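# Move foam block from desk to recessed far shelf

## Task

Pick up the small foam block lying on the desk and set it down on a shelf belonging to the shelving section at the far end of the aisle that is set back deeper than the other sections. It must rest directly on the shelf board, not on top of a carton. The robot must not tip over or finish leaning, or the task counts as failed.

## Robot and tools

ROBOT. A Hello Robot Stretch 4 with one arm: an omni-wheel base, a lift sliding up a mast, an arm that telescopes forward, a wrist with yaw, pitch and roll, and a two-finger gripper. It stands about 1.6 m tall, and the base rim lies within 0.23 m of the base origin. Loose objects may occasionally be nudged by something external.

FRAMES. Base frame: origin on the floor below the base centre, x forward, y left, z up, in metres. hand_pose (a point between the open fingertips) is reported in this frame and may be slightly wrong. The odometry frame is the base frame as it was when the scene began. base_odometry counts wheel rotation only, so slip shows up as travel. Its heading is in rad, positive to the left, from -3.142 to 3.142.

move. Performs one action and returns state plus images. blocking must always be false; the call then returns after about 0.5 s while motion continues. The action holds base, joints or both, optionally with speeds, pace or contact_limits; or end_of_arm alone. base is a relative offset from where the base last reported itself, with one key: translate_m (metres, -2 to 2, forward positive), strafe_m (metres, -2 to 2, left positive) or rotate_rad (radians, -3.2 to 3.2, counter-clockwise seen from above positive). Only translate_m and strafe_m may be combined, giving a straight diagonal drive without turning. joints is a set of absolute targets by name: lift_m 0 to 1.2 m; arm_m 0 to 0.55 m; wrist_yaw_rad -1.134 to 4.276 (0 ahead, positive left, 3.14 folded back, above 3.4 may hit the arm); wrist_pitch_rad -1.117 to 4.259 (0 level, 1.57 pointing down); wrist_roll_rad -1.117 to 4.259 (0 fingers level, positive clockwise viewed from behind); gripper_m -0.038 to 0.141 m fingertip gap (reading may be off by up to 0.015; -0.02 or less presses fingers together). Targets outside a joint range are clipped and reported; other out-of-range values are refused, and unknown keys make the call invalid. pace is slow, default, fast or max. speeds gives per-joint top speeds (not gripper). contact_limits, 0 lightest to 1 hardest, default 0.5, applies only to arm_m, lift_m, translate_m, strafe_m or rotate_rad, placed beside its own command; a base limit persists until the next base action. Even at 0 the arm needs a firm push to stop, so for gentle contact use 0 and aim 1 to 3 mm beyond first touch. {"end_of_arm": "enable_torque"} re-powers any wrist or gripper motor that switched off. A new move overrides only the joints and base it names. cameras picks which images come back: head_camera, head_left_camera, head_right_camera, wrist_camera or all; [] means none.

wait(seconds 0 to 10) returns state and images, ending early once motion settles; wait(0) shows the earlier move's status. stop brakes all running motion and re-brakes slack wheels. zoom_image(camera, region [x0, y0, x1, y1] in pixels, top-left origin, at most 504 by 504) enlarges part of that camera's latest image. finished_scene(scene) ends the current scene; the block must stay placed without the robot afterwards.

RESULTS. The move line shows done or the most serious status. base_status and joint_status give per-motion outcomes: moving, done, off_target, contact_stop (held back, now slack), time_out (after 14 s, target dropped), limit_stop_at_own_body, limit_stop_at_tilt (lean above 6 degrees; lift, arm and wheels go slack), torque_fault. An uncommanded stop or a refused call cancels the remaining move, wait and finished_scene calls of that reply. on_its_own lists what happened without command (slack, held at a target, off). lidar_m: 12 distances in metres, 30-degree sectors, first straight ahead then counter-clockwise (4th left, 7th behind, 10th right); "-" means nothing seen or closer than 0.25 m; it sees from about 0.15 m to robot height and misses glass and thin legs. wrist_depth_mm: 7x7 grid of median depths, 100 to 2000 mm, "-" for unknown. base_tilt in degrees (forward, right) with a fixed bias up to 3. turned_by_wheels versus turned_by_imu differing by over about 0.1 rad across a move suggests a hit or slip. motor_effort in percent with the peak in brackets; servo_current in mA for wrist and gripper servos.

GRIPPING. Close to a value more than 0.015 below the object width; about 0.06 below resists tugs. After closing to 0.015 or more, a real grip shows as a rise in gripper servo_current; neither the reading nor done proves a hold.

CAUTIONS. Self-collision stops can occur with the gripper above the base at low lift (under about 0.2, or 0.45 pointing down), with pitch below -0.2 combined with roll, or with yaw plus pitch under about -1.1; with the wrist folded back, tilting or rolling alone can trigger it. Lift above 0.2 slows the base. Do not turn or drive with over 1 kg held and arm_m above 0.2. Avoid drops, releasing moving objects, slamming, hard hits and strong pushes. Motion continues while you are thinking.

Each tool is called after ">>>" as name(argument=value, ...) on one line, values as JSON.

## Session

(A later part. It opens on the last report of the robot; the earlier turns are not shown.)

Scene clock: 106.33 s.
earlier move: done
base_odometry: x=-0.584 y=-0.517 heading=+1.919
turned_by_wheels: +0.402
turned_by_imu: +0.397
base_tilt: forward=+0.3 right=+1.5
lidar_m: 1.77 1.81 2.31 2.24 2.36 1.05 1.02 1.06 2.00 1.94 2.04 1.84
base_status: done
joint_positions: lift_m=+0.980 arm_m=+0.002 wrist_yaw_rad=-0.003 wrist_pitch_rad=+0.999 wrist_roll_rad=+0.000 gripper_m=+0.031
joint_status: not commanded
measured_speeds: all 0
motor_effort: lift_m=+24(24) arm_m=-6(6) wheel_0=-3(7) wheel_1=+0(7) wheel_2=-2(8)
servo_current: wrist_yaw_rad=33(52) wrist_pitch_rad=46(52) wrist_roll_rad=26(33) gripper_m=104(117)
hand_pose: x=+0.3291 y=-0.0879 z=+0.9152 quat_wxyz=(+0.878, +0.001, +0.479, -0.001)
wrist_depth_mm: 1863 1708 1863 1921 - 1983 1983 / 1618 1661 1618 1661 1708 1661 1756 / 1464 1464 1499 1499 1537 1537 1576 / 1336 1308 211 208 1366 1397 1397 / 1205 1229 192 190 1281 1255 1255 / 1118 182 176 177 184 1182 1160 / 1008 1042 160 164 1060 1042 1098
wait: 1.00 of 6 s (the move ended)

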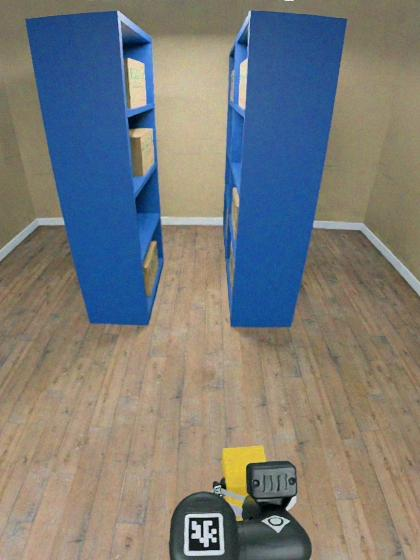

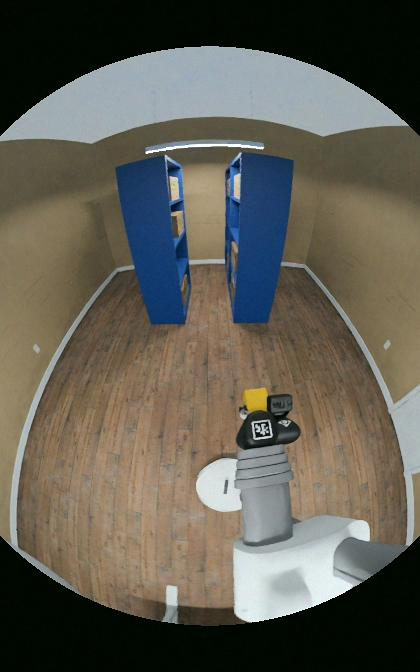

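>>> move(blocking=false, base={"translate_m": 1.3, "strafe_m": 0.1}, cameras=[])

>>> wait(seconds=7, cameras=["head_camera","head_left_camera","head_right_camera"])

Scene clock: 127.43 s.
move: moving
base_odometry: x=-0.598 y=-0.487 heading=+1.920
turned_by_wheels: +0.000
turned_by_imu: -0.001
base_tilt: forward=+0.3 right=+1.2
lidar_m: 1.74 1.82 2.30 2.25 2.36 1.08 1.04 1.12 2.00 1.94 2.06 1.77
base_status: translate_m moving; strafe_m moving
joint_positions: lift_m=+0.980 arm_m=+0.002 wrist_yaw_rad=-0.003 wrist_pitch_rad=+0.999 wrist_roll_rad=+0.000 gripper_m=+0.031
joint_status: not commanded
measured_speeds: translate_m=+0.124 strafe_m=+0.008 rotate_rad=-0.002 lift_m=+0.000 arm_m=+0.000 wrist_yaw_rad=+0.000 wrist_pitch_rad=+0.000 wrist_roll_rad=+0.000
motor_effort: lift_m=+24(24) arm_m=-6(6) wheel_0=+6(6) wheel_1=+9(9) wheel_2=-8(10)
servo_current: wrist_yaw_rad=33(39) wrist_pitch_rad=33(46) wrist_roll_rad=33(33) gripper_m=104(117)
hand_pose: x=+0.3291 y=-0.0879 z=+0.9152 quat_wxyz=(+0.878, +0.001, +0.479, -0.001)
wrist_depth_mm: 1808 1756 1921 1863 - 1921 1983 / 1618 1661 1618 1661 1708 1708 1708 / 1499 1464 1464 1537 1537 1537 1576 / 1308 1336 211 208 1366 1366 1397 / 1205 1205 192 191 1255 1281 1255 / 1118 182 176 176 183 1160 1160 / 1025 1025 160 163 1042 1042 1098

Scene clock: 132.77 s.
earlier move: done
base_odometry: x=-1.123 y=+0.671 heading=+1.920
turned_by_wheels: +0.000
turned_by_imu: -0.002
base_tilt: forward=+0.4 right=+1.4
lidar_m: 1.04 0.55 0.70 2.09 2.23 3.14 3.14 2.47 2.18 2.08 0.66 0.56
base_status: done
joint_positions: lift_m=+0.980 arm_m=+0.002 wrist_yaw_rad=-0.003 wrist_pitch_rad=+0.999 wrist_roll_rad=+0.000 gripper_m=+0.031
joint_status: not commanded
measured_speeds: all 0
motor_effort: lift_m=+24(24) arm_m=-6(6) wheel_0=+1(7) wheel_1=+2(9) wheel_2=+1(10)
servo_current: wrist_yaw_rad=33(52) wrist_pitch_rad=46(65) wrist_roll_rad=33(39) gripper_m=117(124)
hand_pose: x=+0.3291 y=-0.0879 z=+0.9152 quat_wxyz=(+0.878, +0.001, +0.479, -0.001)
wrist_depth_mm: - - 1863 1863 1060 640 640 / - - 1618 1708 1160 732 676 / - 1042 1464 1499 1205 - 351 / - 1042 207 208 1025 - - / - - 191 190 - - - / 1078 176 176 176 182 - - / 1025 1042 160 164 1060 1042 1078
wait: 5.33 of 7 s (the move ended)

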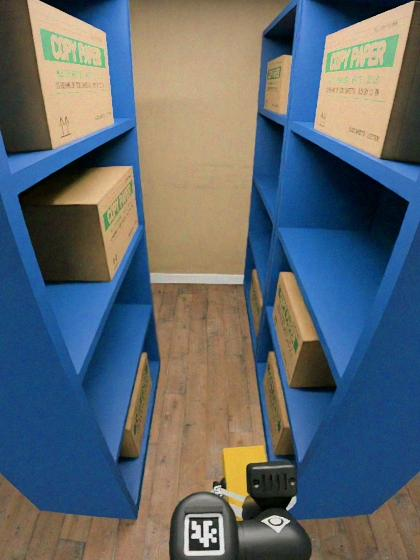

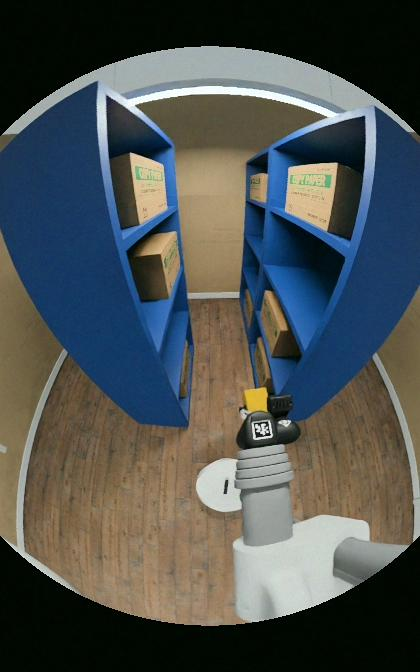

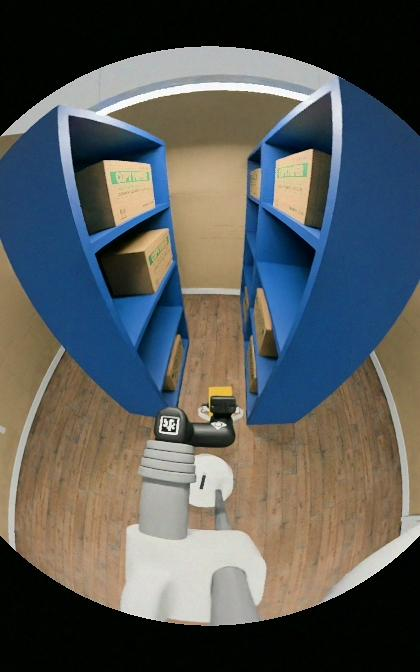

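>>> move(blocking=false, base={"translate_m": 0.5, "strafe_m": -0.025}, contact_limits={"translate_m": 0.2, "strafe_m": 0.2}, cameras=[])

>>> wait(seconds=5, cameras=["head_camera","head_left_camera","head_right_camera"])

"contact_limits": translate_m and strafe_m are given together and make one move, which takes one limit: state it under one of them only
Scene clock: 156.97 s.
base_odometry: x=-1.123 y=+0.671 heading=+1.920
turned_by_wheels: +0.000
turned_by_imu: -0.001
base_tilt: forward=+0.2 right=+1.3
lidar_m: 1.04 0.54 0.71 2.10 2.21 3.11 3.14 2.48 2.18 2.10 0.66 0.55
base_status: done
joint_positions: lift_m=+0.980 arm_m=+0.002 wrist_yaw_rad=-0.003 wrist_pitch_rad=+0.999 wrist_roll_rad=+0.000 gripper_m=+0.031
joint_status: not commanded
measured_speeds: all 0
motor_effort: lift_m=+24(24) arm_m=-6(6) wheel_0=+1(7) wheel_1=+1(9) wheel_2=+1(10)
servo_current: wrist_yaw_rad=26(52) wrist_pitch_rad=39(65) wrist_roll_rad=33(39) gripper_m=111(124)
hand_pose: x=+0.3291 y=-0.0879 z=+0.9152 quat_wxyz=(+0.878, +0.001, +0.479, -0.001)
wrist_depth_mm: - - 1863 1863 1060 640 627 / - - 1661 1661 1182 732 668 / - 1025 1430 1464 1205 - 351 / - 1042 207 208 1008 - - / - - 192 191 - - - / 1078 177 176 176 182 - - / 1042 1042 161 164 1060 1042 1098

not run: a call was refused earlier in this reply.

>>> move(blocking=false, base={"translate_m": 0.5, "strafe_m": -0.025}, contact_limits={"translate_m": 0.2}, cameras=[])

>>> wait(seconds=5, cameras=["head_camera","head_left_camera","head_right_camera"])

Scene clock: 161.57 s.
move: moving
base_odometry: x=-1.132 y=+0.702 heading=+1.920
turned_by_wheels: +0.000
turned_by_imu: -0.001
base_tilt: forward=+0.4 right=+1.5
lidar_m: 1.04 0.50 0.66 2.11 2.23 3.13 3.17 2.50 2.15 2.06 0.60 0.53
base_status: translate_m moving; strafe_m moving
joint_positions: lift_m=+0.980 arm_m=+0.002 wrist_yaw_rad=-0.003 wrist_pitch_rad=+0.999 wrist_roll_rad=+0.000 gripper_m=+0.031
joint_status: not commanded
measured_speeds: translate_m=+0.124 strafe_m=-0.006 rotate_rad=-0.005 lift_m=+0.000 arm_m=+0.000 wrist_yaw_rad=+0.000 wrist_pitch_rad=+0.000 wrist_roll_rad=+0.000
motor_effort: lift_m=+24(24) arm_m=-6(6) wheel_0=+6(7) wheel_1=+5(6) wheel_2=-9(10)
servo_current: wrist_yaw_rad=33(39) wrist_pitch_rad=39(59) wrist_roll_rad=33(33) gripper_m=111(117)
contact_limits: translate_m 0.2
hand_pose: x=+0.3291 y=-0.0879 z=+0.9152 quat_wxyz=(+0.878, +0.001, +0.479, -0.001)
wrist_depth_mm: - - 1921 1921 891 621 615 / - - 1618 1661 931 707 676 / - 1042 1464 1499 1160 778 329 / - 1025 207 208 1025 - 347 / - - 191 191 - - - / - 176 176 177 182 - - / 1025 1042 160 164 1060 1025 1098

Scene clock: 164.23 s.
earlier move: done
base_odometry: x=-1.270 y=+1.149 heading=+1.920
turned_by_wheels: +0.000
turned_by_imu: -0.001
base_tilt: forward=+0.3 right=+1.4
lidar_m: 1.30 0.38 0.30 0.26 2.22 3.11 3.69 2.88 2.14 0.25 0.28 0.43
base_status: done
joint_positions: lift_m=+0.980 arm_m=+0.002 wrist_yaw_rad=-0.003 wrist_pitch_rad=+0.999 wrist_roll_rad=+0.000 gripper_m=+0.031
joint_status: not commanded
measured_speeds: all 0
motor_effort: lift_m=+24(24) arm_m=-6(6) wheel_0=+3(8) wheel_1=+1(7) wheel_2=+0(11)
servo_current: wrist_yaw_rad=33(46) wrist_pitch_rad=46(59) wrist_roll_rad=26(33) gripper_m=111(117)
contact_limits: translate_m 0.2
hand_pose: x=+0.3291 y=-0.0879 z=+0.9152 quat_wxyz=(+0.878, +0.001, +0.479, -0.001)
wrist_depth_mm: - 1756 1808 1808 1281 549 539 / - 1708 1708 1661 1229 521 504 / - - 1464 1499 931 488 445 / - - 210 208 691 480 404 / - 904 191 190 854 473 368 / - 185 176 176 182 436 347 / - 976 161 164 750 145 462
wait: 2.67 of 5 s (the move ended)

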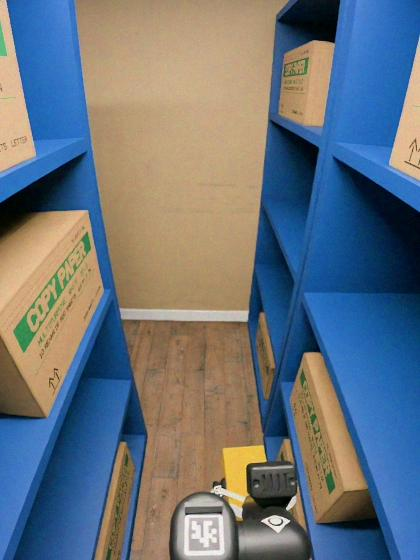

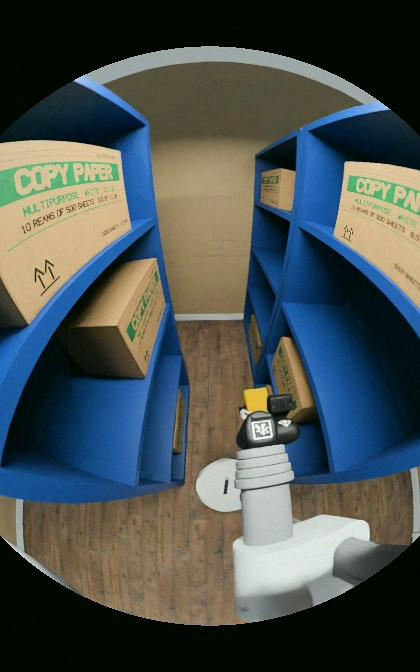

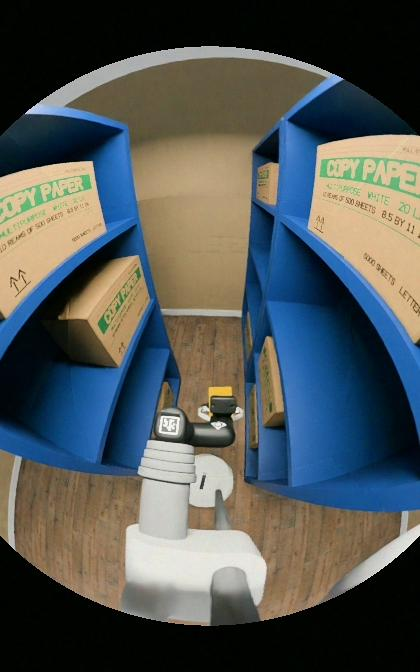

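>>> move(blocking=false, base={"translate_m": 0.5}, contact_limits={"translate_m": 0.2}, cameras=[])

>>> wait(seconds=5, cameras=["head_camera","head_left_camera","head_right_camera"])

Scene clock: 174.57 s.
move: moving
base_odometry: x=-1.281 y=+1.180 heading=+1.920
turned_by_wheels: +0.000
turned_by_imu: -0.001
base_tilt: forward=+0.5 right=+1.3
lidar_m: 1.34 0.40 0.29 0.26 2.25 3.15 3.72 2.88 2.27 0.25 0.30 0.42
base_status: translate_m moving
joint_positions: lift_m=+0.980 arm_m=+0.002 wrist_yaw_rad=-0.003 wrist_pitch_rad=+0.999 wrist_roll_rad=+0.000 gripper_m=+0.031
joint_status: not commanded
measured_speeds: translate_m=+0.124 strafe_m=+0.000 rotate_rad=-0.002 lift_m=+0.000 arm_m=+0.000 wrist_yaw_rad=+0.000 wrist_pitch_rad=+0.000 wrist_roll_rad=+0.000
motor_effort: lift_m=+24(24) arm_m=-6(6) wheel_0=+5(7) wheel_1=+4(6) wheel_2=-7(9)
servo_current: wrist_yaw_rad=46(46) wrist_pitch_rad=52(52) wrist_roll_rad=33(33) gripper_m=117(117)
contact_limits: translate_m 0.2
hand_pose: x=+0.3291 y=-0.0879 z=+0.9152 quat_wxyz=(+0.878, +0.001, +0.479, -0.001)
wrist_depth_mm: - 1756 1808 1863 1078 544 - / - 1661 1618 1708 946 517 504 / - - 1499 1537 991 477 449 / - - 210 208 723 469 402 / - 866 191 191 842 462 368 / 768 185 176 176 182 427 342 / - 976 160 163 741 373 399

Scene clock: 177.20 s.
earlier move: done
base_odometry: x=-1.441 y=+1.619 heading=+1.920
turned_by_wheels: +0.000
turned_by_imu: -0.001
base_tilt: forward=+0.4 right=+1.4
lidar_m: 1.33 0.38 0.27 0.26 0.30 0.39 - 0.40 0.29 0.27 0.29 0.44
base_status: done
joint_positions: lift_m=+0.980 arm_m=+0.002 wrist_yaw_rad=-0.003 wrist_pitch_rad=+0.999 wrist_roll_rad=+0.000 gripper_m=+0.031
joint_status: not commanded
measured_speeds: all 0
motor_effort: lift_m=+24(24) arm_m=-6(6) wheel_0=+2(8) wheel_1=+2(8) wheel_2=+0(10)
servo_current: wrist_yaw_rad=39(52) wrist_pitch_rad=46(52) wrist_roll_rad=26(33) gripper_m=111(124)
contact_limits: translate_m 0.2
hand_pose: x=+0.3291 y=-0.0879 z=+0.9153 quat_wxyz=(+0.878, +0.001, +0.479, -0.001)
wrist_depth_mm: 1255 - - - - - - / - 1499 - - 1308 - - / 1308 1464 1464 1499 1060 - - / 1205 1308 211 208 1008 - 342 / 1205 1205 192 191 904 455 - / - 182 176 176 183 - - / - - 160 164 - - -
wait: 2.63 of 5 s (the move ended)

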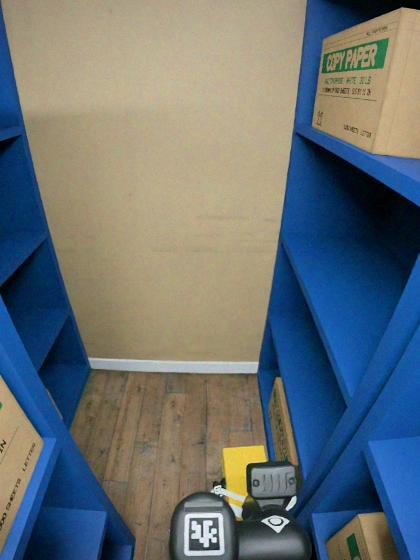

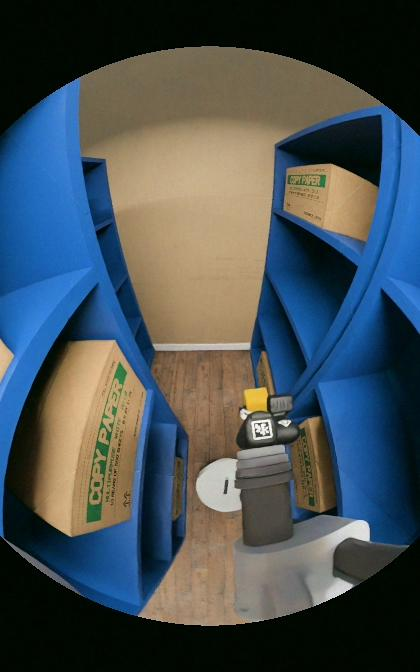

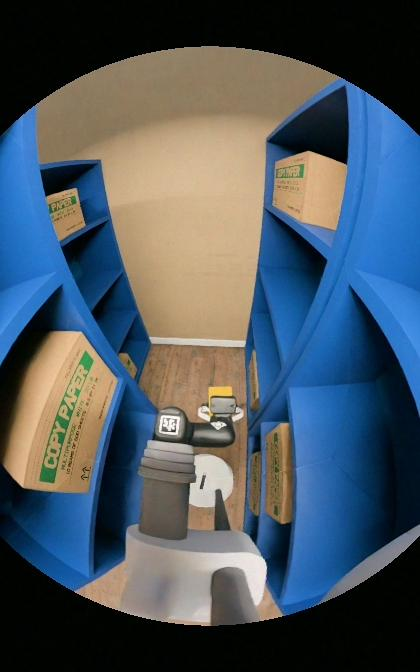

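>>> move(blocking=false, base={"translate_m": 0.75}, contact_limits={"translate_m": 0.2}, cameras=[])

>>> wait(seconds=5, cameras=["head_left_camera","head_right_camera"])

Scene clock: 189.37 s.
move: moving
base_odometry: x=-1.453 y=+1.649 heading=+1.921
turned_by_wheels: +0.000
turned_by_imu: -0.001
base_tilt: forward=+0.3 right=+1.4
lidar_m: 1.29 0.38 0.29 0.26 0.28 0.41 - 0.42 0.30 0.26 0.31 0.44
base_status: translate_m moving
joint_positions: lift_m=+0.980 arm_m=+0.002 wrist_yaw_rad=-0.003 wrist_pitch_rad=+0.999 wrist_roll_rad=+0.000 gripper_m=+0.031
joint_status: not commanded
measured_speeds: translate_m=+0.123 strafe_m=-0.001 rotate_rad=-0.001 lift_m=+0.000 arm_m=+0.000 wrist_yaw_rad=+0.000 wrist_pitch_rad=+0.000 wrist_roll_rad=+0.000
motor_effort: lift_m=+24(24) arm_m=-6(6) wheel_0=+5(7) wheel_1=+5(8) wheel_2=-8(10)
servo_current: wrist_yaw_rad=33(39) wrist_pitch_rad=46(59) wrist_roll_rad=33(33) gripper_m=111(117)
contact_limits: translate_m 0.2
hand_pose: x=+0.3291 y=-0.0879 z=+0.9153 quat_wxyz=(+0.878, +0.001, +0.479, -0.001)
wrist_depth_mm: 1229 - - - 1138 - - / - - - - 1281 - - / - 1499 1464 1499 1060 - - / 1229 1336 211 208 976 - 320 / 1182 1229 192 191 891 427 343 / 1138 182 176 176 184 473 - / - 1042 161 164 - - -

Scene clock: 192.87 s.
earlier move: done
base_odometry: x=-1.699 y=+2.323 heading=+1.921
turned_by_wheels: +0.000
turned_by_imu: -0.001
base_tilt: forward=+0.4 right=+1.5
lidar_m: 0.57 0.63 0.72 0.69 0.44 0.42 1.21 0.44 0.32 0.30 0.32 0.48
base_status: done
joint_positions: lift_m=+0.980 arm_m=+0.002 wrist_yaw_rad=-0.003 wrist_pitch_rad=+0.999 wrist_roll_rad=+0.000 gripper_m=+0.031
joint_status: not commanded
measured_speeds: all 0
motor_effort: lift_m=+24(24) arm_m=-6(6) wheel_0=+2(7) wheel_1=+0(8) wheel_2=+2(11)
servo_current: wrist_yaw_rad=39(46) wrist_pitch_rad=65(65) wrist_roll_rad=26(33) gripper_m=111(124)
contact_limits: translate_m 0.2
hand_pose: x=+0.3291 y=-0.0879 z=+0.9153 quat_wxyz=(+0.878, +0.001, +0.479, -0.001)
wrist_depth_mm: 415 407 399 394 389 384 368 / 459 459 455 449 452 433 387 / - - - - - 488 452 / - - 207 208 - 585 559 / - - 189 190 - 661 - / 1098 183 176 176 182 - - / 1025 1042 160 163 - - -
wait: 3.50 of 5 s (the move ended)

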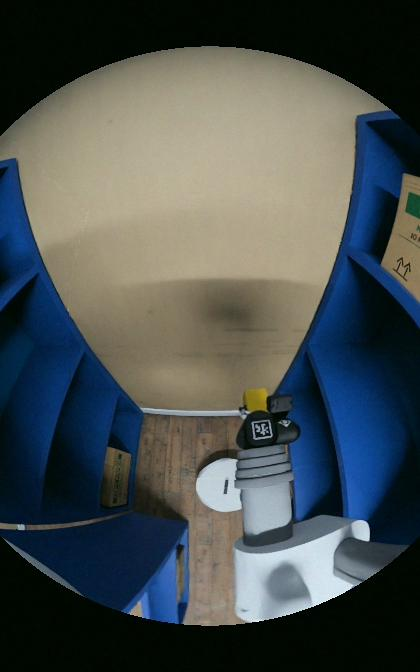

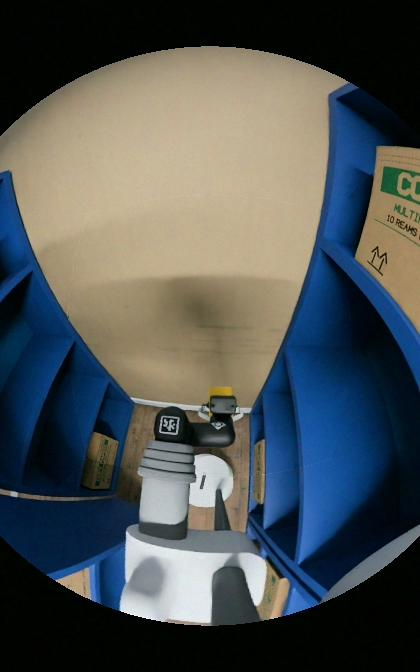

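>>> move(blocking=false, base={"rotate_rad": 1.57}, contact_limits={"rotate_rad": 0.2}, pace="slow", cameras=[])

>>> wait(seconds=5)

Scene clock: 199.17 s.
move: moving
base_odometry: x=-1.698 y=+2.323 heading=+2.050
turned_by_wheels: +0.130
turned_by_imu: +0.127
base_tilt: forward=+0.2 right=+1.5
lidar_m: 0.59 0.63 0.71 0.68 0.41 0.44 0.85 0.40 0.31 0.30 0.33 0.55
base_status: rotate_rad moving
joint_positions: lift_m=+0.980 arm_m=+0.002 wrist_yaw_rad=-0.003 wrist_pitch_rad=+0.999 wrist_roll_rad=+0.000 gripper_m=+0.031
joint_status: not commanded
measured_speeds: translate_m=+0.000 strafe_m=+0.000 rotate_rad=+0.495 lift_m=+0.000 arm_m=+0.000 wrist_yaw_rad=+0.000 wrist_pitch_rad=+0.000 wrist_roll_rad=+0.000
motor_effort: lift_m=+24(24) arm_m=-6(6) wheel_0=-6(6) wheel_1=-4(5) wheel_2=-5(6)
servo_current: wrist_yaw_rad=46(46) wrist_pitch_rad=52(59) wrist_roll_rad=33(33) gripper_m=104(117)
contact_limits: rotate_rad 0.2
hand_pose: x=+0.3291 y=-0.0879 z=+0.9153 quat_wxyz=(+0.878, +0.001, +0.479, -0.001)
wrist_depth_mm: 445 424 404 392 377 362 355 / - 469 459 449 436 418 404 / - - - - - 466 439 / - - 206 208 - 554 496 / 1138 1182 189 191 - 640 597 / 1098 183 175 177 182 - - / 1025 1042 160 164 - - -

Scene clock: 201.53 s.
earlier move: done
base_odometry: x=-1.698 y=+2.323 heading=-2.793
turned_by_wheels: +1.440
turned_by_imu: +1.420
base_tilt: forward=+0.4 right=+1.4
lidar_m: 0.69 0.45 0.41 1.18 0.46 0.33 0.30 0.35 0.47 0.58 0.60 0.72
base_status: done
joint_positions: lift_m=+0.980 arm_m=+0.002 wrist_yaw_rad=-0.003 wrist_pitch_rad=+0.999 wrist_roll_rad=+0.000 gripper_m=+0.031
joint_status: not commanded
measured_speeds: all 0
motor_effort: lift_m=+24(24) arm_m=-6(6) wheel_0=-3(7) wheel_1=-3(7) wheel_2=-3(6)
servo_current: wrist_yaw_rad=39(46) wrist_pitch_rad=39(59) wrist_roll_rad=26(33) gripper_m=104(117)
contact_limits: rotate_rad 0.2
hand_pose: x=+0.3291 y=-0.0879 z=+0.9153 quat_wxyz=(+0.878, +0.001, +0.479, -0.001)
wrist_depth_mm: - - - - - - - / - - - - - - - / - 778 778 778 788 788 741 / - 1025 211 208 - - - / - - 191 190 - 1182 - / - 176 176 176 183 - - / - 1042 160 164 1042 991 -
wait: 2.37 of 5 s (the move ended)
pictures: head_camera, head_left_camera, head_right_camera, wrist_camera
wrist_camera: T_world_to_cam=[[0.0074304, -0.997929, 0.0638901, -0.17134], [-0.852581, -0.0397094, -0.521084, 0.807036], [0.522542, -0.0505997, -0.851111, 0.832298], [0, 0, 0, 1]] pos_world=[0.254426, -0.0968247, 1.13986]

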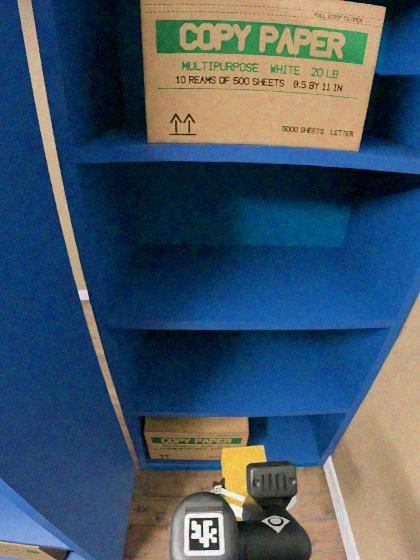

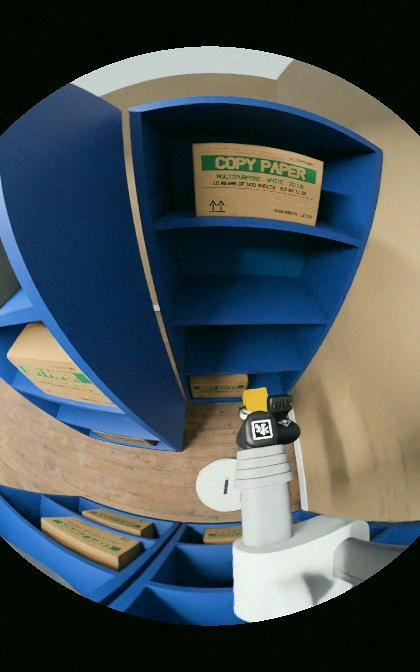

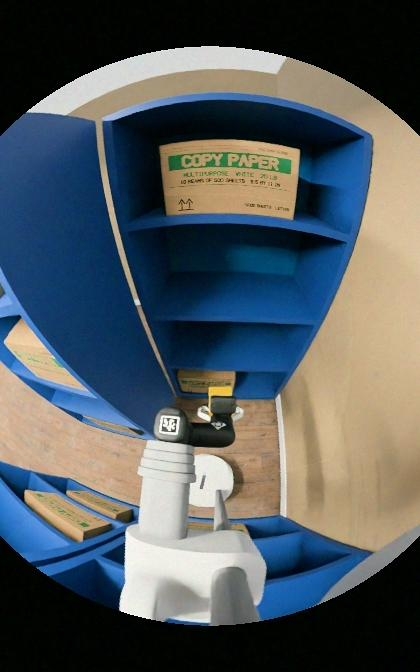

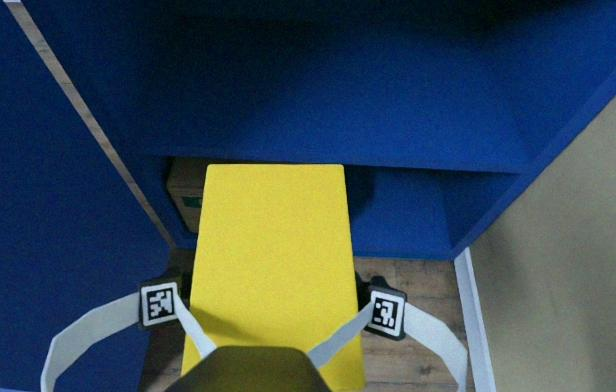

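>>> move(blocking=false, joints={"lift_m": 1.17}, cameras=[])

>>> wait(seconds=4, cameras=["wrist_camera","head_camera"])

Scene clock: 216.60 s.
move: moving
base_odometry: x=-1.698 y=+2.323 heading=-2.793
turned_by_wheels: +0.000
turned_by_imu: -0.001
base_tilt: forward=+0.3 right=+1.3
lidar_m: 0.70 0.46 0.41 1.15 0.47 0.33 0.31 0.35 0.46 0.57 0.61 0.72
base_status: not commanded
joint_positions: lift_m=+1.019 arm_m=+0.002 wrist_yaw_rad=-0.003 wrist_pitch_rad=+0.999 wrist_roll_rad=+0.000 gripper_m=+0.031
joint_status: lift_m moving
measured_speeds: translate_m=+0.000 strafe_m=+0.000 rotate_rad=+0.000 lift_m=+0.149 arm_m=+0.000 wrist_yaw_rad=+0.000 wrist_pitch_rad=+0.000 wrist_roll_rad=+0.000
motor_effort: lift_m=+25(27) arm_m=-6(6) wheel_0=-2(3) wheel_1=-3(3) wheel_2=-3(3)
servo_current: wrist_yaw_rad=39(46) wrist_pitch_rad=33(59) wrist_roll_rad=33(33) gripper_m=111(117)
contact_limits: rotate_rad 0.2
hand_pose: x=+0.3291 y=-0.0879 z=+0.9545 quat_wxyz=(+0.878, +0.001, +0.479, -0.001)
wrist_depth_mm: - - - - - 976 - / - - - - - 931 - / - - - - - 831 - / - - 211 208 - 891 - / - - 191 191 - 1160 - / - 177 176 176 183 - - / - 1060 160 163 1078 145 -

Scene clock: 217.97 s.
earlier move: done
base_odometry: x=-1.698 y=+2.323 heading=-2.793
turned_by_wheels: +0.000
turned_by_imu: +0.000
base_tilt: forward=+0.1 right=+1.4
lidar_m: 0.69 0.45 0.39 1.16 0.42 0.34 0.31 0.35 0.47 0.56 0.59 0.72
base_status: not commanded
joint_positions: lift_m=+1.170 arm_m=+0.002 wrist_yaw_rad=-0.003 wrist_pitch_rad=+0.999 wrist_roll_rad=+0.000 gripper_m=+0.031
joint_status: all done
measured_speeds: all 0
motor_effort: lift_m=+24(27) arm_m=-6(6) wheel_0=-3(3) wheel_1=-3(3) wheel_2=-3(3)
servo_current: wrist_yaw_rad=39(52) wrist_pitch_rad=33(59) wrist_roll_rad=33(33) gripper_m=111(117)
contact_limits: rotate_rad 0.2
hand_pose: x=+0.3291 y=-0.0879 z=+1.1052 quat_wxyz=(+0.878, +0.001, +0.479, -0.001)
wrist_depth_mm: - - - - - - - / - - - - - - - / - - - - - - 715 / - - 208 208 - 946 - / - - 190 191 - 1138 - / - 177 177 177 182 - - / - - 160 163 1229 145 -
wait: 1.37 of 4 s (the move ended)
pictures: head_camera, wrist_camera
wrist_camera: T_world_to_cam=[[0.0074304, -0.997929, 0.0638901, -0.183473], [-0.852581, -0.0397094, -0.521084, 0.90599], [0.522542, -0.0505997, -0.851111, 0.993924], [0, 0, 0, 1]] pos_world=[0.254426, -0.0968247, 1.32976]

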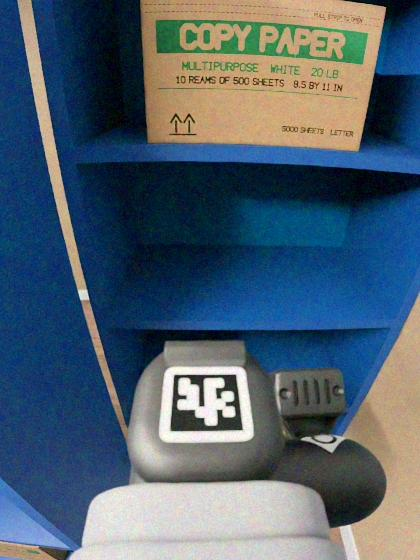

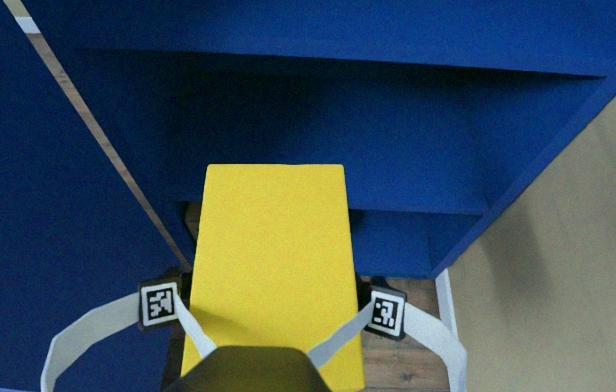

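>>> move(blocking=false, base={"translate_m": 0.15}, contact_limits={"translate_m": 0.2}, pace="slow", cameras=[])

>>> wait(seconds=5, cameras=["wrist_camera","head_camera"])

>>> move(blocking=false, joints={"arm_m": 0.25}, contact_limits={"arm_m": 0.1}, pace="slow", cameras=[])

>>> wait(seconds=5)

Scene clock: 230.50 s.
move: moving
base_odometry: x=-1.711 y=+2.319 heading=-2.793
turned_by_wheels: +0.000
turned_by_imu: -0.001
base_tilt: forward=+0.3 right=+1.3
lidar_m: 0.67 0.45 0.40 1.10 0.46 0.34 0.33 0.36 0.49 0.56 0.60 0.72
base_status: translate_m moving
joint_positions: lift_m=+1.170 arm_m=+0.002 wrist_yaw_rad=-0.003 wrist_pitch_rad=+0.999 wrist_roll_rad=+0.000 gripper_m=+0.031
joint_status: not commanded
measured_speeds: translate_m=+0.049 strafe_m=+0.000 rotate_rad=-0.001 lift_m=+0.000 arm_m=+0.000 wrist_yaw_rad=+0.000 wrist_pitch_rad=+0.000 wrist_roll_rad=+0.000
motor_effort: lift_m=+24(24) arm_m=-6(6) wheel_0=+3(5) wheel_1=+5(5) wheel_2=-6(6)
servo_current: wrist_yaw_rad=39(39) wrist_pitch_rad=39(46) wrist_roll_rad=26(33) gripper_m=111(117)
contact_limits: translate_m 0.2
hand_pose: x=+0.3291 y=-0.0879 z=+1.1052 quat_wxyz=(+0.878, +0.001, +0.479, -0.001)
wrist_depth_mm: 517 - - - - - - / - - - - - - - / - - - - - - - / - - 207 208 - 931 - / - - 191 190 - 1160 - / - 177 176 176 182 - - / - - 160 163 1229 145 -

Scene clock: 232.77 s.
earlier move: done
base_odometry: x=-1.839 y=+2.272 heading=-2.793
turned_by_wheels: +0.000
turned_by_imu: -0.001
base_tilt: forward=+0.3 right=+1.4
lidar_m: 0.53 0.44 0.30 0.53 0.69 0.51 0.44 0.50 0.62 0.57 0.61 0.57
base_status: done
joint_positions: lift_m=+1.170 arm_m=+0.002 wrist_yaw_rad=-0.003 wrist_pitch_rad=+0.999 wrist_roll_rad=+0.000 gripper_m=+0.031
joint_status: not commanded
measured_speeds: all 0
motor_effort: lift_m=+24(24) arm_m=-6(6) wheel_0=+2(6) wheel_1=+2(6) wheel_2=-2(7)
servo_current: wrist_yaw_rad=33(46) wrist_pitch_rad=33(52) wrist_roll_rad=26(33) gripper_m=111(117)
contact_limits: translate_m 0.2
hand_pose: x=+0.3291 y=-0.0879 z=+1.1052 quat_wxyz=(+0.878, +0.001, +0.479, -0.001)
wrist_depth_mm: 469 - - - - - - / 459 455 - - - - - / 517 - - - - 488 - / - - 207 208 - 904 - / - - 190 191 - 866 - / - 176 176 176 182 - - / - - 160 163 1229 145 -
wait: 2.27 of 5 s (the move ended)
pictures: head_camera, wrist_camera
wrist_camera: T_world_to_cam=[[0.0074304, -0.997929, 0.0638901, -0.183473], [-0.852581, -0.0397094, -0.521084, 0.90599], [0.522542, -0.0505997, -0.851111, 0.993924], [0, 0, 0, 1]] pos_world=[0.254426, -0.0968247, 1.32976]

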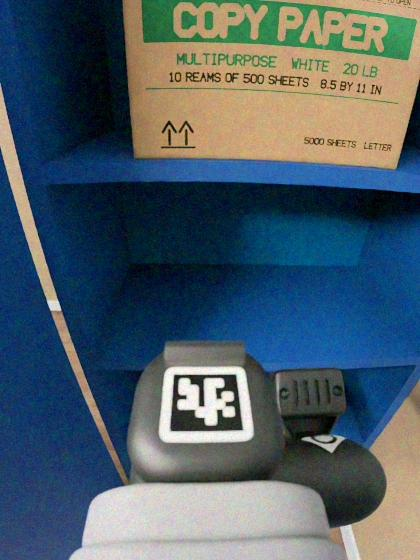

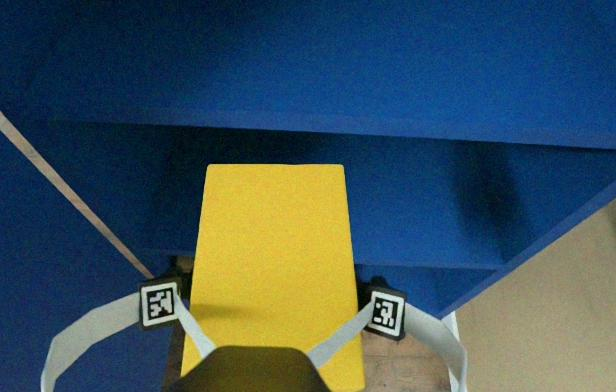

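Scene clock: 233.27 s.
move: moving
base_odometry: x=-1.839 y=+2.272 heading=-2.793
turned_by_wheels: +0.000
turned_by_imu: +0.000
base_tilt: forward=+0.2 right=+1.4
lidar_m: 0.42 0.44 0.31 0.51 0.68 0.50 0.46 0.46 0.61 0.58 0.62 0.57
base_status: not commanded
joint_positions: lift_m=+1.170 arm_m=+0.015 wrist_yaw_rad=-0.003 wrist_pitch_rad=+0.999 wrist_roll_rad=+0.000 gripper_m=+0.031
joint_status: arm_m moving
measured_speeds: translate_m=+0.000 strafe_m=+0.000 rotate_rad=+0.000 lift_m=+0.000 arm_m=+0.050 wrist_yaw_rad=+0.000 wrist_pitch_rad=+0.000 wrist_roll_rad=+0.000
motor_effort: lift_m=+24(24) arm_m=+5(8) wheel_0=+3(3) wheel_1=+2(2) wheel_2=-2(2)
servo_current: wrist_yaw_rad=26(46) wrist_pitch_rad=39(46) wrist_roll_rad=26(33) gripper_m=111(111)
contact_limits: arm_m 0.1; translate_m 0.2
hand_pose: x=+0.3417 y=-0.0879 z=+1.1052 quat_wxyz=(+0.878, +0.001, +0.479, -0.001)
wrist_depth_mm: 469 - - - - - - / 455 455 - - - - - / 496 - - 455 459 459 - / - - 206 208 - 946 - / - - 189 191 - 866 - / - 177 177 176 182 - - / - - 160 163 1205 145 -

Scene clock: 236.53 s.
earlier move: done
base_odometry: x=-1.839 y=+2.272 heading=-2.793
turned_by_wheels: +0.000
turned_by_imu: -0.001
base_tilt: forward=+0.6 right=+1.5
lidar_m: 0.53 0.44 0.32 0.54 0.69 0.49 0.47 0.50 0.60 0.57 0.61 0.57
base_status: not commanded
joint_positions: lift_m=+1.170 arm_m=+0.250 wrist_yaw_rad=-0.003 wrist_pitch_rad=+0.999 wrist_roll_rad=+0.000 gripper_m=+0.031
joint_status: all done
measured_speeds: all 0
motor_effort: lift_m=+24(24) arm_m=+7(10) wheel_0=+2(3) wheel_1=+2(2) wheel_2=-2(2)
servo_current: wrist_yaw_rad=46(46) wrist_pitch_rad=46(59) wrist_roll_rad=33(33) gripper_m=111(117)
contact_limits: arm_m 0.1; translate_m 0.2
hand_pose: x=+0.5764 y=-0.0879 z=+1.1052 quat_wxyz=(+0.878, +0.001, +0.479, -0.001)
wrist_depth_mm: 480 - - - 554 554 559 / 449 459 - - - - - / 421 424 430 433 436 442 445 / 384 384 210 208 397 404 404 / 349 353 191 190 364 366 368 / 330 185 176 177 184 340 340 / - 732 160 163 741 723 -
wait: 3.27 of 5 s (the move ended)
pictures: head_camera, head_left_camera, head_right_camera, wrist_camera
wrist_camera: T_world_to_cam=[[0.0074304, -0.997929, 0.0638901, -0.185311], [-0.852581, -0.0397094, -0.521084, 1.11683], [0.522542, -0.0505997, -0.851111, 0.864699], [0, 0, 0, 1]] pos_world=[0.501726, -0.0968247, 1.32976]

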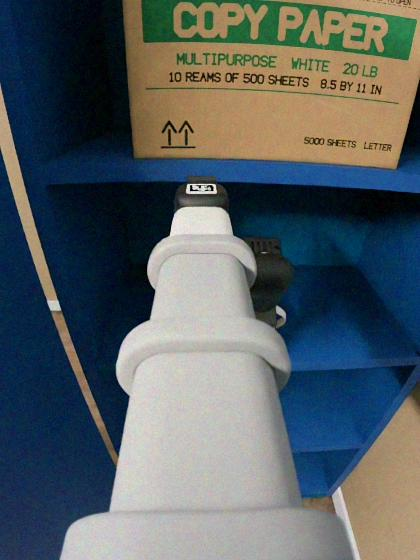

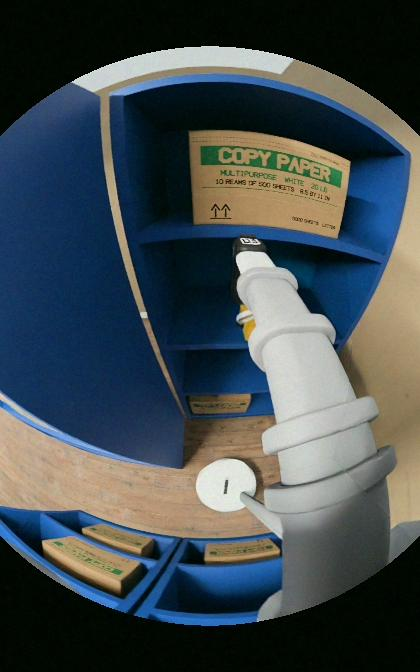

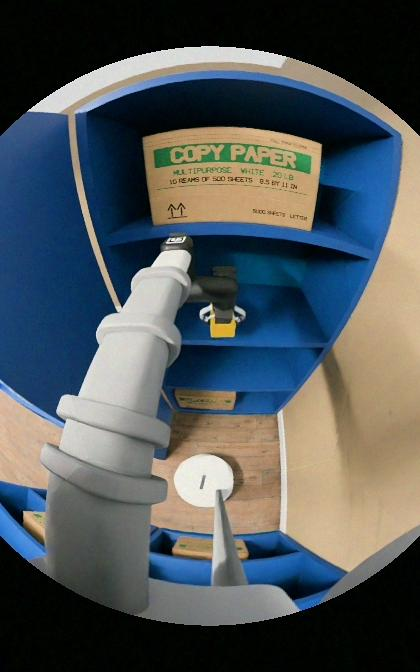

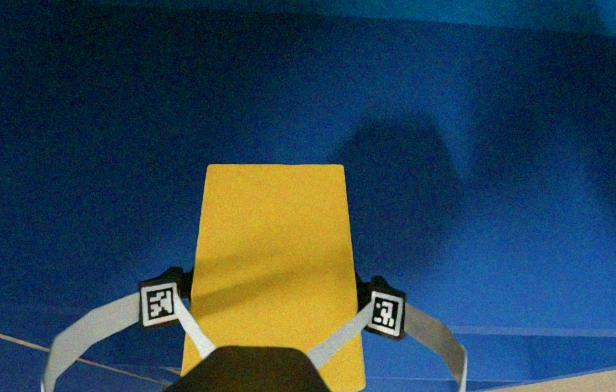

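>>> move(blocking=false, joints={"lift_m": 1.125}, contact_limits={"lift_m": 0.2}, pace="slow", cameras=[])

>>> wait(seconds=2, cameras=[])

>>> move(blocking=false, joints={"arm_m": 0.41}, contact_limits={"arm_m": 0.1}, pace="slow", cameras=[])

>>> wait(seconds=3, cameras=["wrist_camera","head_right_camera"])

Scene clock: 250.43 s.
move: moving
base_odometry: x=-1.839 y=+2.272 heading=-2.793
turned_by_wheels: +0.000
turned_by_imu: -0.001
base_tilt: forward=+0.5 right=+1.3
lidar_m: 0.53 0.44 0.33 0.55 0.69 0.48 0.46 0.50 0.62 0.58 0.64 0.56
base_status: not commanded
joint_positions: lift_m=+1.145 arm_m=+0.250 wrist_yaw_rad=-0.003 wrist_pitch_rad=+0.999 wrist_roll_rad=+0.000 gripper_m=+0.031
joint_status: lift_m moving
measured_speeds: translate_m=+0.000 strafe_m=+0.000 rotate_rad=+0.000 lift_m=-0.091 arm_m=+0.000 wrist_yaw_rad=+0.000 wrist_pitch_rad=+0.000 wrist_roll_rad=+0.000
motor_effort: lift_m=+15(24) arm_m=+6(7) wheel_0=+2(3) wheel_1=+2(2) wheel_2=-2(2)
servo_current: wrist_yaw_rad=39(46) wrist_pitch_rad=39(52) wrist_roll_rad=26(33) gripper_m=111(117)
contact_limits: arm_m 0.1; lift_m 0.2; translate_m 0.2
hand_pose: x=+0.5764 y=-0.0879 z=+1.0802 quat_wxyz=(+0.878, +0.001, +0.479, -0.001)
wrist_depth_mm: 459 - - - - - - / 439 442 445 442 449 452 455 / 394 397 399 404 410 415 418 / 357 362 210 208 373 375 377 / 327 330 192 191 340 343 343 / 325 185 176 176 185 320 322 / - 715 161 164 715 715 -

Scene clock: 251.17 s.
earlier move: done
base_odometry: x=-1.839 y=+2.272 heading=-2.793
turned_by_wheels: +0.000
turned_by_imu: +0.000
base_tilt: forward=+0.5 right=+1.5
lidar_m: 0.54 0.44 0.32 0.48 0.67 0.50 0.46 0.50 0.61 0.58 0.61 0.57
base_status: not commanded
joint_positions: lift_m=+1.125 arm_m=+0.250 wrist_yaw_rad=-0.003 wrist_pitch_rad=+0.999 wrist_roll_rad=+0.000 gripper_m=+0.031
joint_status: all done
measured_speeds: all 0
motor_effort: lift_m=+14(24) arm_m=+6(7) wheel_0=+2(3) wheel_1=+2(2) wheel_2=-2(2)
servo_current: wrist_yaw_rad=39(46) wrist_pitch_rad=33(52) wrist_roll_rad=26(33) gripper_m=117(117)
contact_limits: arm_m 0.1; lift_m 0.2; translate_m 0.2
hand_pose: x=+0.5764 y=-0.0879 z=+1.0611 quat_wxyz=(+0.878, +0.001, +0.479, -0.001)
wrist_depth_mm: 449 452 455 462 - - - / 402 413 415 421 424 430 436 / 366 368 370 375 379 387 389 / 332 332 211 208 343 347 351 / 304 306 192 191 314 317 320 / 297 185 176 176 183 300 298 / - 683 160 164 691 691 -
wait: 0.73 of 2 s (the move ended)

Scene clock: 251.67 s.
move: moving
base_odometry: x=-1.839 y=+2.272 heading=-2.793
turned_by_wheels: +0.000
turned_by_imu: +0.000
base_tilt: forward=+0.2 right=+1.4
lidar_m: 0.53 0.43 0.34 0.52 0.67 0.49 0.46 0.49 0.59 0.58 0.63 0.57
base_status: not commanded
joint_positions: lift_m=+1.125 arm_m=+0.263 wrist_yaw_rad=-0.003 wrist_pitch_rad=+0.999 wrist_roll_rad=+0.000 gripper_m=+0.031
joint_status: arm_m moving
measured_speeds: translate_m=+0.000 strafe_m=+0.000 rotate_rad=+0.000 lift_m=+0.000 arm_m=+0.050 wrist_yaw_rad=+0.000 wrist_pitch_rad=+0.000 wrist_roll_rad=+0.000
motor_effort: lift_m=+14(14) arm_m=+5(9) wheel_0=+2(3) wheel_1=+2(2) wheel_2=-2(2)
servo_current: wrist_yaw_rad=33(46) wrist_pitch_rad=39(46) wrist_roll_rad=33(33) gripper_m=111(117)
contact_limits: arm_m 0.1; lift_m 0.2; translate_m 0.2
hand_pose: x=+0.5895 y=-0.0879 z=+1.0611 quat_wxyz=(+0.878, +0.001, +0.479, -0.001)
wrist_depth_mm: 445 452 455 459 - - - / 404 410 413 415 424 430 436 / 366 366 373 377 379 387 392 / 330 334 210 208 347 347 351 / 304 307 192 191 312 317 320 / 285 185 177 176 183 294 293 / 462 683 161 164 691 691 -

Scene clock: 253.83 s.
earlier move: contact_stop
base_odometry: x=-1.839 y=+2.272 heading=-2.794
turned_by_wheels: -0.001
turned_by_imu: +0.002
base_tilt: forward=+0.2 right=+1.3
lidar_m: 0.54 0.42 0.34 0.53 0.68 0.48 0.46 0.47 0.58 0.58 0.61 0.58
base_status: not commanded
joint_positions: lift_m=+1.125 arm_m=+0.399 wrist_yaw_rad=-0.003 wrist_pitch_rad=+0.999 wrist_roll_rad=+0.000 gripper_m=+0.031
joint_status: arm_m contact_stop (moved +0.150 of +0.160)
measured_speeds: all 0
on_its_own: arm_m is slack since a contact_stop (your +0.410 is given up)
motor_effort: lift_m=+16(16) arm_m=+0(15) wheel_0=+0(3) wheel_1=+1(3) wheel_2=-9(9)
servo_current: wrist_yaw_rad=39(52) wrist_pitch_rad=46(52) wrist_roll_rad=33(33) gripper_m=104(117)
contact_limits: arm_m 0.1; lift_m 0.2; translate_m 0.2
hand_pose: x=+0.7260 y=-0.0879 z=+1.0609 quat_wxyz=(+0.878, +0.001, +0.479, -0.001)
wrist_depth_mm: 436 427 424 421 418 413 415 / 407 413 413 421 424 433 436 / 366 370 373 377 384 387 392 / 330 334 210 208 345 347 353 / 304 306 191 191 317 319 322 / 281 183 176 176 184 293 293 / 259 262 160 164 267 262 276
wait: 2.17 of 3 s (the move ended)
pictures: head_right_camera, wrist_camera
wrist_camera: T_world_to_cam=[[0.00752696, -0.997925, 0.0639401, -0.183719], [-0.852696, -0.0398065, -0.520889, 1.2212], [0.522354, -0.0506007, -0.851226, 0.749042], [0, 0, 0, 1]] pos_world=[0.651426, -0.0968248, 1.28546]

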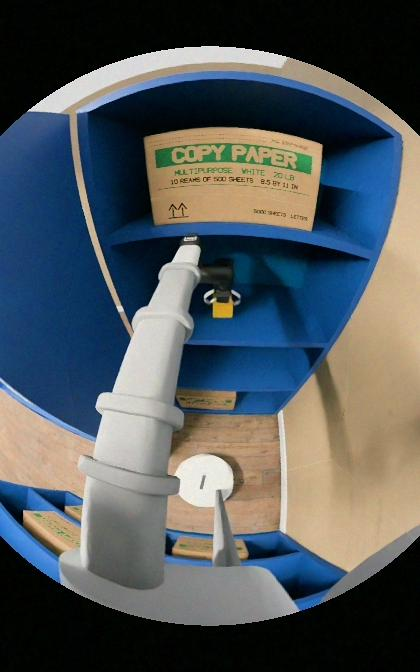

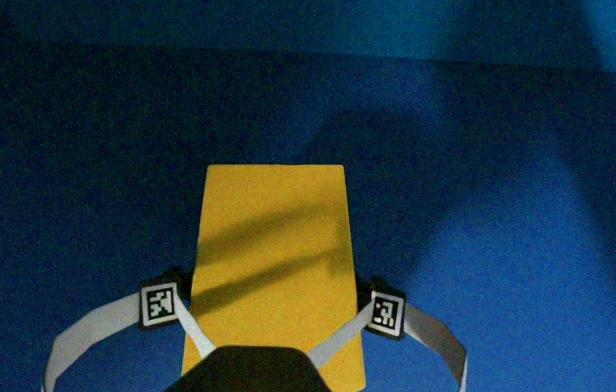

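>>> move(blocking=false, joints={"arm_m": 0.385}, pace="slow", cameras=[])

>>> wait(seconds=1, cameras=[])

>>> move(blocking=false, joints={"lift_m": 1.093}, contact_limits={"lift_m": 0.1}, speeds={"lift_m": 0.05}, cameras=[])

>>> wait(seconds=2, cameras=["wrist_camera","head_right_camera"])

>>> zoom_image(camera="head_right_camera", region=[160, 220, 280, 360])

Scene clock: 262.50 s.
move: moving
base_odometry: x=-1.839 y=+2.272 heading=-2.793
turned_by_wheels: +0.001
turned_by_imu: +0.000
base_tilt: forward=+0.4 right=+1.2
lidar_m: 0.55 0.45 0.32 0.51 0.67 0.49 0.47 0.52 0.62 0.55 0.62 0.57
base_status: not commanded
joint_positions: lift_m=+1.125 arm_m=+0.388 wrist_yaw_rad=-0.003 wrist_pitch_rad=+0.999 wrist_roll_rad=+0.000 gripper_m=+0.031
joint_status: arm_m moving
measured_speeds: translate_m=+0.000 strafe_m=+0.000 rotate_rad=+0.000 lift_m=+0.000 arm_m=-0.026 wrist_yaw_rad=+0.000 wrist_pitch_rad=+0.000 wrist_roll_rad=+0.000
motor_effort: lift_m=+16(16) arm_m=-6(10) wheel_0=+0(0) wheel_1=+1(1) wheel_2=-1(9)
servo_current: wrist_yaw_rad=33(46) wrist_pitch_rad=39(65) wrist_roll_rad=33(33) gripper_m=91(117)
contact_limits: lift_m 0.2; translate_m 0.2
hand_pose: x=+0.7149 y=-0.0879 z=+1.0609 quat_wxyz=(+0.878, +0.001, +0.479, -0.001)
wrist_depth_mm: 436 439 436 433 427 421 418 / 407 407 413 418 427 430 436 / 364 366 370 377 379 384 389 / 332 334 210 208 343 347 349 / 303 306 191 190 315 317 320 / 279 182 176 176 185 293 293 / 257 260 161 163 267 262 274

Scene clock: 263.03 s.
earlier move: done
base_odometry: x=-1.839 y=+2.272 heading=-2.793
turned_by_wheels: +0.000
turned_by_imu: +0.000
base_tilt: forward=+0.3 right=+1.3
lidar_m: 0.54 0.43 0.33 0.52 0.69 0.49 0.46 0.53 0.61 0.55 0.61 0.57
base_status: not commanded
joint_positions: lift_m=+1.125 arm_m=+0.385 wrist_yaw_rad=-0.003 wrist_pitch_rad=+0.999 wrist_roll_rad=+0.000 gripper_m=+0.031
joint_status: all done
measured_speeds: all 0
motor_effort: lift_m=+16(16) arm_m=-6(10) wheel_0=+0(1) wheel_1=+1(1) wheel_2=-1(9)
servo_current: wrist_yaw_rad=39(46) wrist_pitch_rad=39(65) wrist_roll_rad=33(39) gripper_m=117(117)
contact_limits: lift_m 0.2; translate_m 0.2
hand_pose: x=+0.7118 y=-0.0879 z=+1.0609 quat_wxyz=(+0.878, +0.001, +0.479, -0.001)
wrist_depth_mm: 433 439 442 436 433 427 433 / 407 410 415 418 424 430 439 / 366 368 373 375 379 384 389 / 330 332 210 208 343 345 351 / 303 306 192 191 314 315 320 / 278 183 177 176 185 293 291 / 257 260 161 163 267 262 276
wait: 0.53 of 1 s (the move ended)

Scene clock: 263.53 s.
move: moving
base_odometry: x=-1.839 y=+2.272 heading=-2.793
turned_by_wheels: +0.000
turned_by_imu: +0.000
base_tilt: forward=+0.3 right=+1.4
lidar_m: 0.55 0.43 0.34 0.53 0.67 0.48 0.47 0.49 0.60 0.58 0.61 0.57
base_status: not commanded
joint_positions: lift_m=+1.104 arm_m=+0.385 wrist_yaw_rad=-0.003 wrist_pitch_rad=+0.999 wrist_roll_rad=+0.000 gripper_m=+0.031
joint_status: lift_m moving
measured_speeds: translate_m=+0.000 strafe_m=+0.000 rotate_rad=+0.000 lift_m=-0.050 arm_m=+0.000 wrist_yaw_rad=+0.000 wrist_pitch_rad=+0.000 wrist_roll_rad=+0.000
motor_effort: lift_m=+14(15) arm_m=-6(6) wheel_0=+0(0) wheel_1=+1(1) wheel_2=-1(1)
servo_current: wrist_yaw_rad=39(46) wrist_pitch_rad=39(52) wrist_roll_rad=26(33) gripper_m=111(117)
contact_limits: lift_m 0.1; translate_m 0.2
hand_pose: x=+0.7118 y=-0.0879 z=+1.0397 quat_wxyz=(+0.878, +0.001, +0.479, -0.001)
wrist_depth_mm: 427 421 424 424 424 427 430 / 377 382 384 389 394 402 407 / 338 342 347 351 353 355 362 / 309 310 211 208 320 322 325 / 282 285 191 191 293 296 298 / 259 182 176 177 186 272 272 / 238 242 161 164 249 244 255

Scene clock: 264.13 s.
earlier move: done
base_odometry: x=-1.839 y=+2.272 heading=-2.793
turned_by_wheels: +0.000
turned_by_imu: +0.000
base_tilt: forward=+0.4 right=+1.5
lidar_m: 0.54 0.45 0.32 0.52 0.68 0.47 0.46 0.51 0.61 0.57 0.61 0.57
base_status: not commanded
joint_positions: lift_m=+1.093 arm_m=+0.385 wrist_yaw_rad=-0.003 wrist_pitch_rad=+0.999 wrist_roll_rad=+0.000 gripper_m=+0.031
joint_status: all done
measured_speeds: all 0
motor_effort: lift_m=+14(15) arm_m=-6(6) wheel_0=+0(1) wheel_1=+1(1) wheel_2=-1(1)
servo_current: wrist_yaw_rad=33(46) wrist_pitch_rad=33(52) wrist_roll_rad=26(33) gripper_m=111(117)
contact_limits: lift_m 0.1; translate_m 0.2
hand_pose: x=+0.7118 y=-0.0879 z=+1.0291 quat_wxyz=(+0.878, +0.001, +0.479, -0.001)
wrist_depth_mm: 410 413 413 413 415 415 418 / 362 364 366 370 375 384 387 / 324 327 330 334 338 342 347 / 294 296 211 208 306 309 312 / 270 272 192 191 279 282 285 / 247 182 176 177 184 260 262 / 229 231 160 164 236 233 244
wait: 0.60 of 2 s (the move ended)
pictures: head_right_camera, wrist_camera
wrist_camera: T_world_to_cam=[[0.00752696, -0.997925, 0.0639401, -0.181579], [-0.852696, -0.0398065, -0.520889, 1.19252], [0.522354, -0.0506007, -0.851226, 0.72939], [0, 0, 0, 1]] pos_world=[0.637226, -0.0968248, 1.25366]

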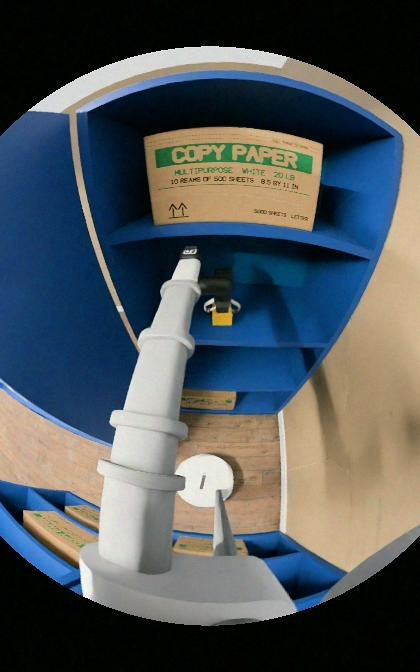

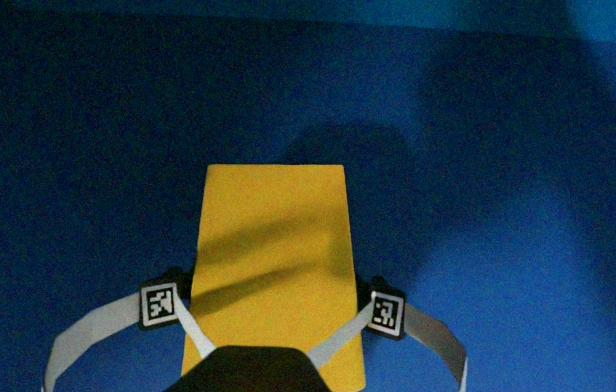

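Scaled by 3.600 (camera's finer frame: 600x960).

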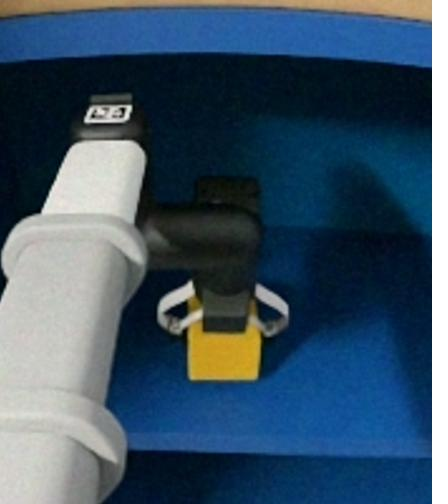

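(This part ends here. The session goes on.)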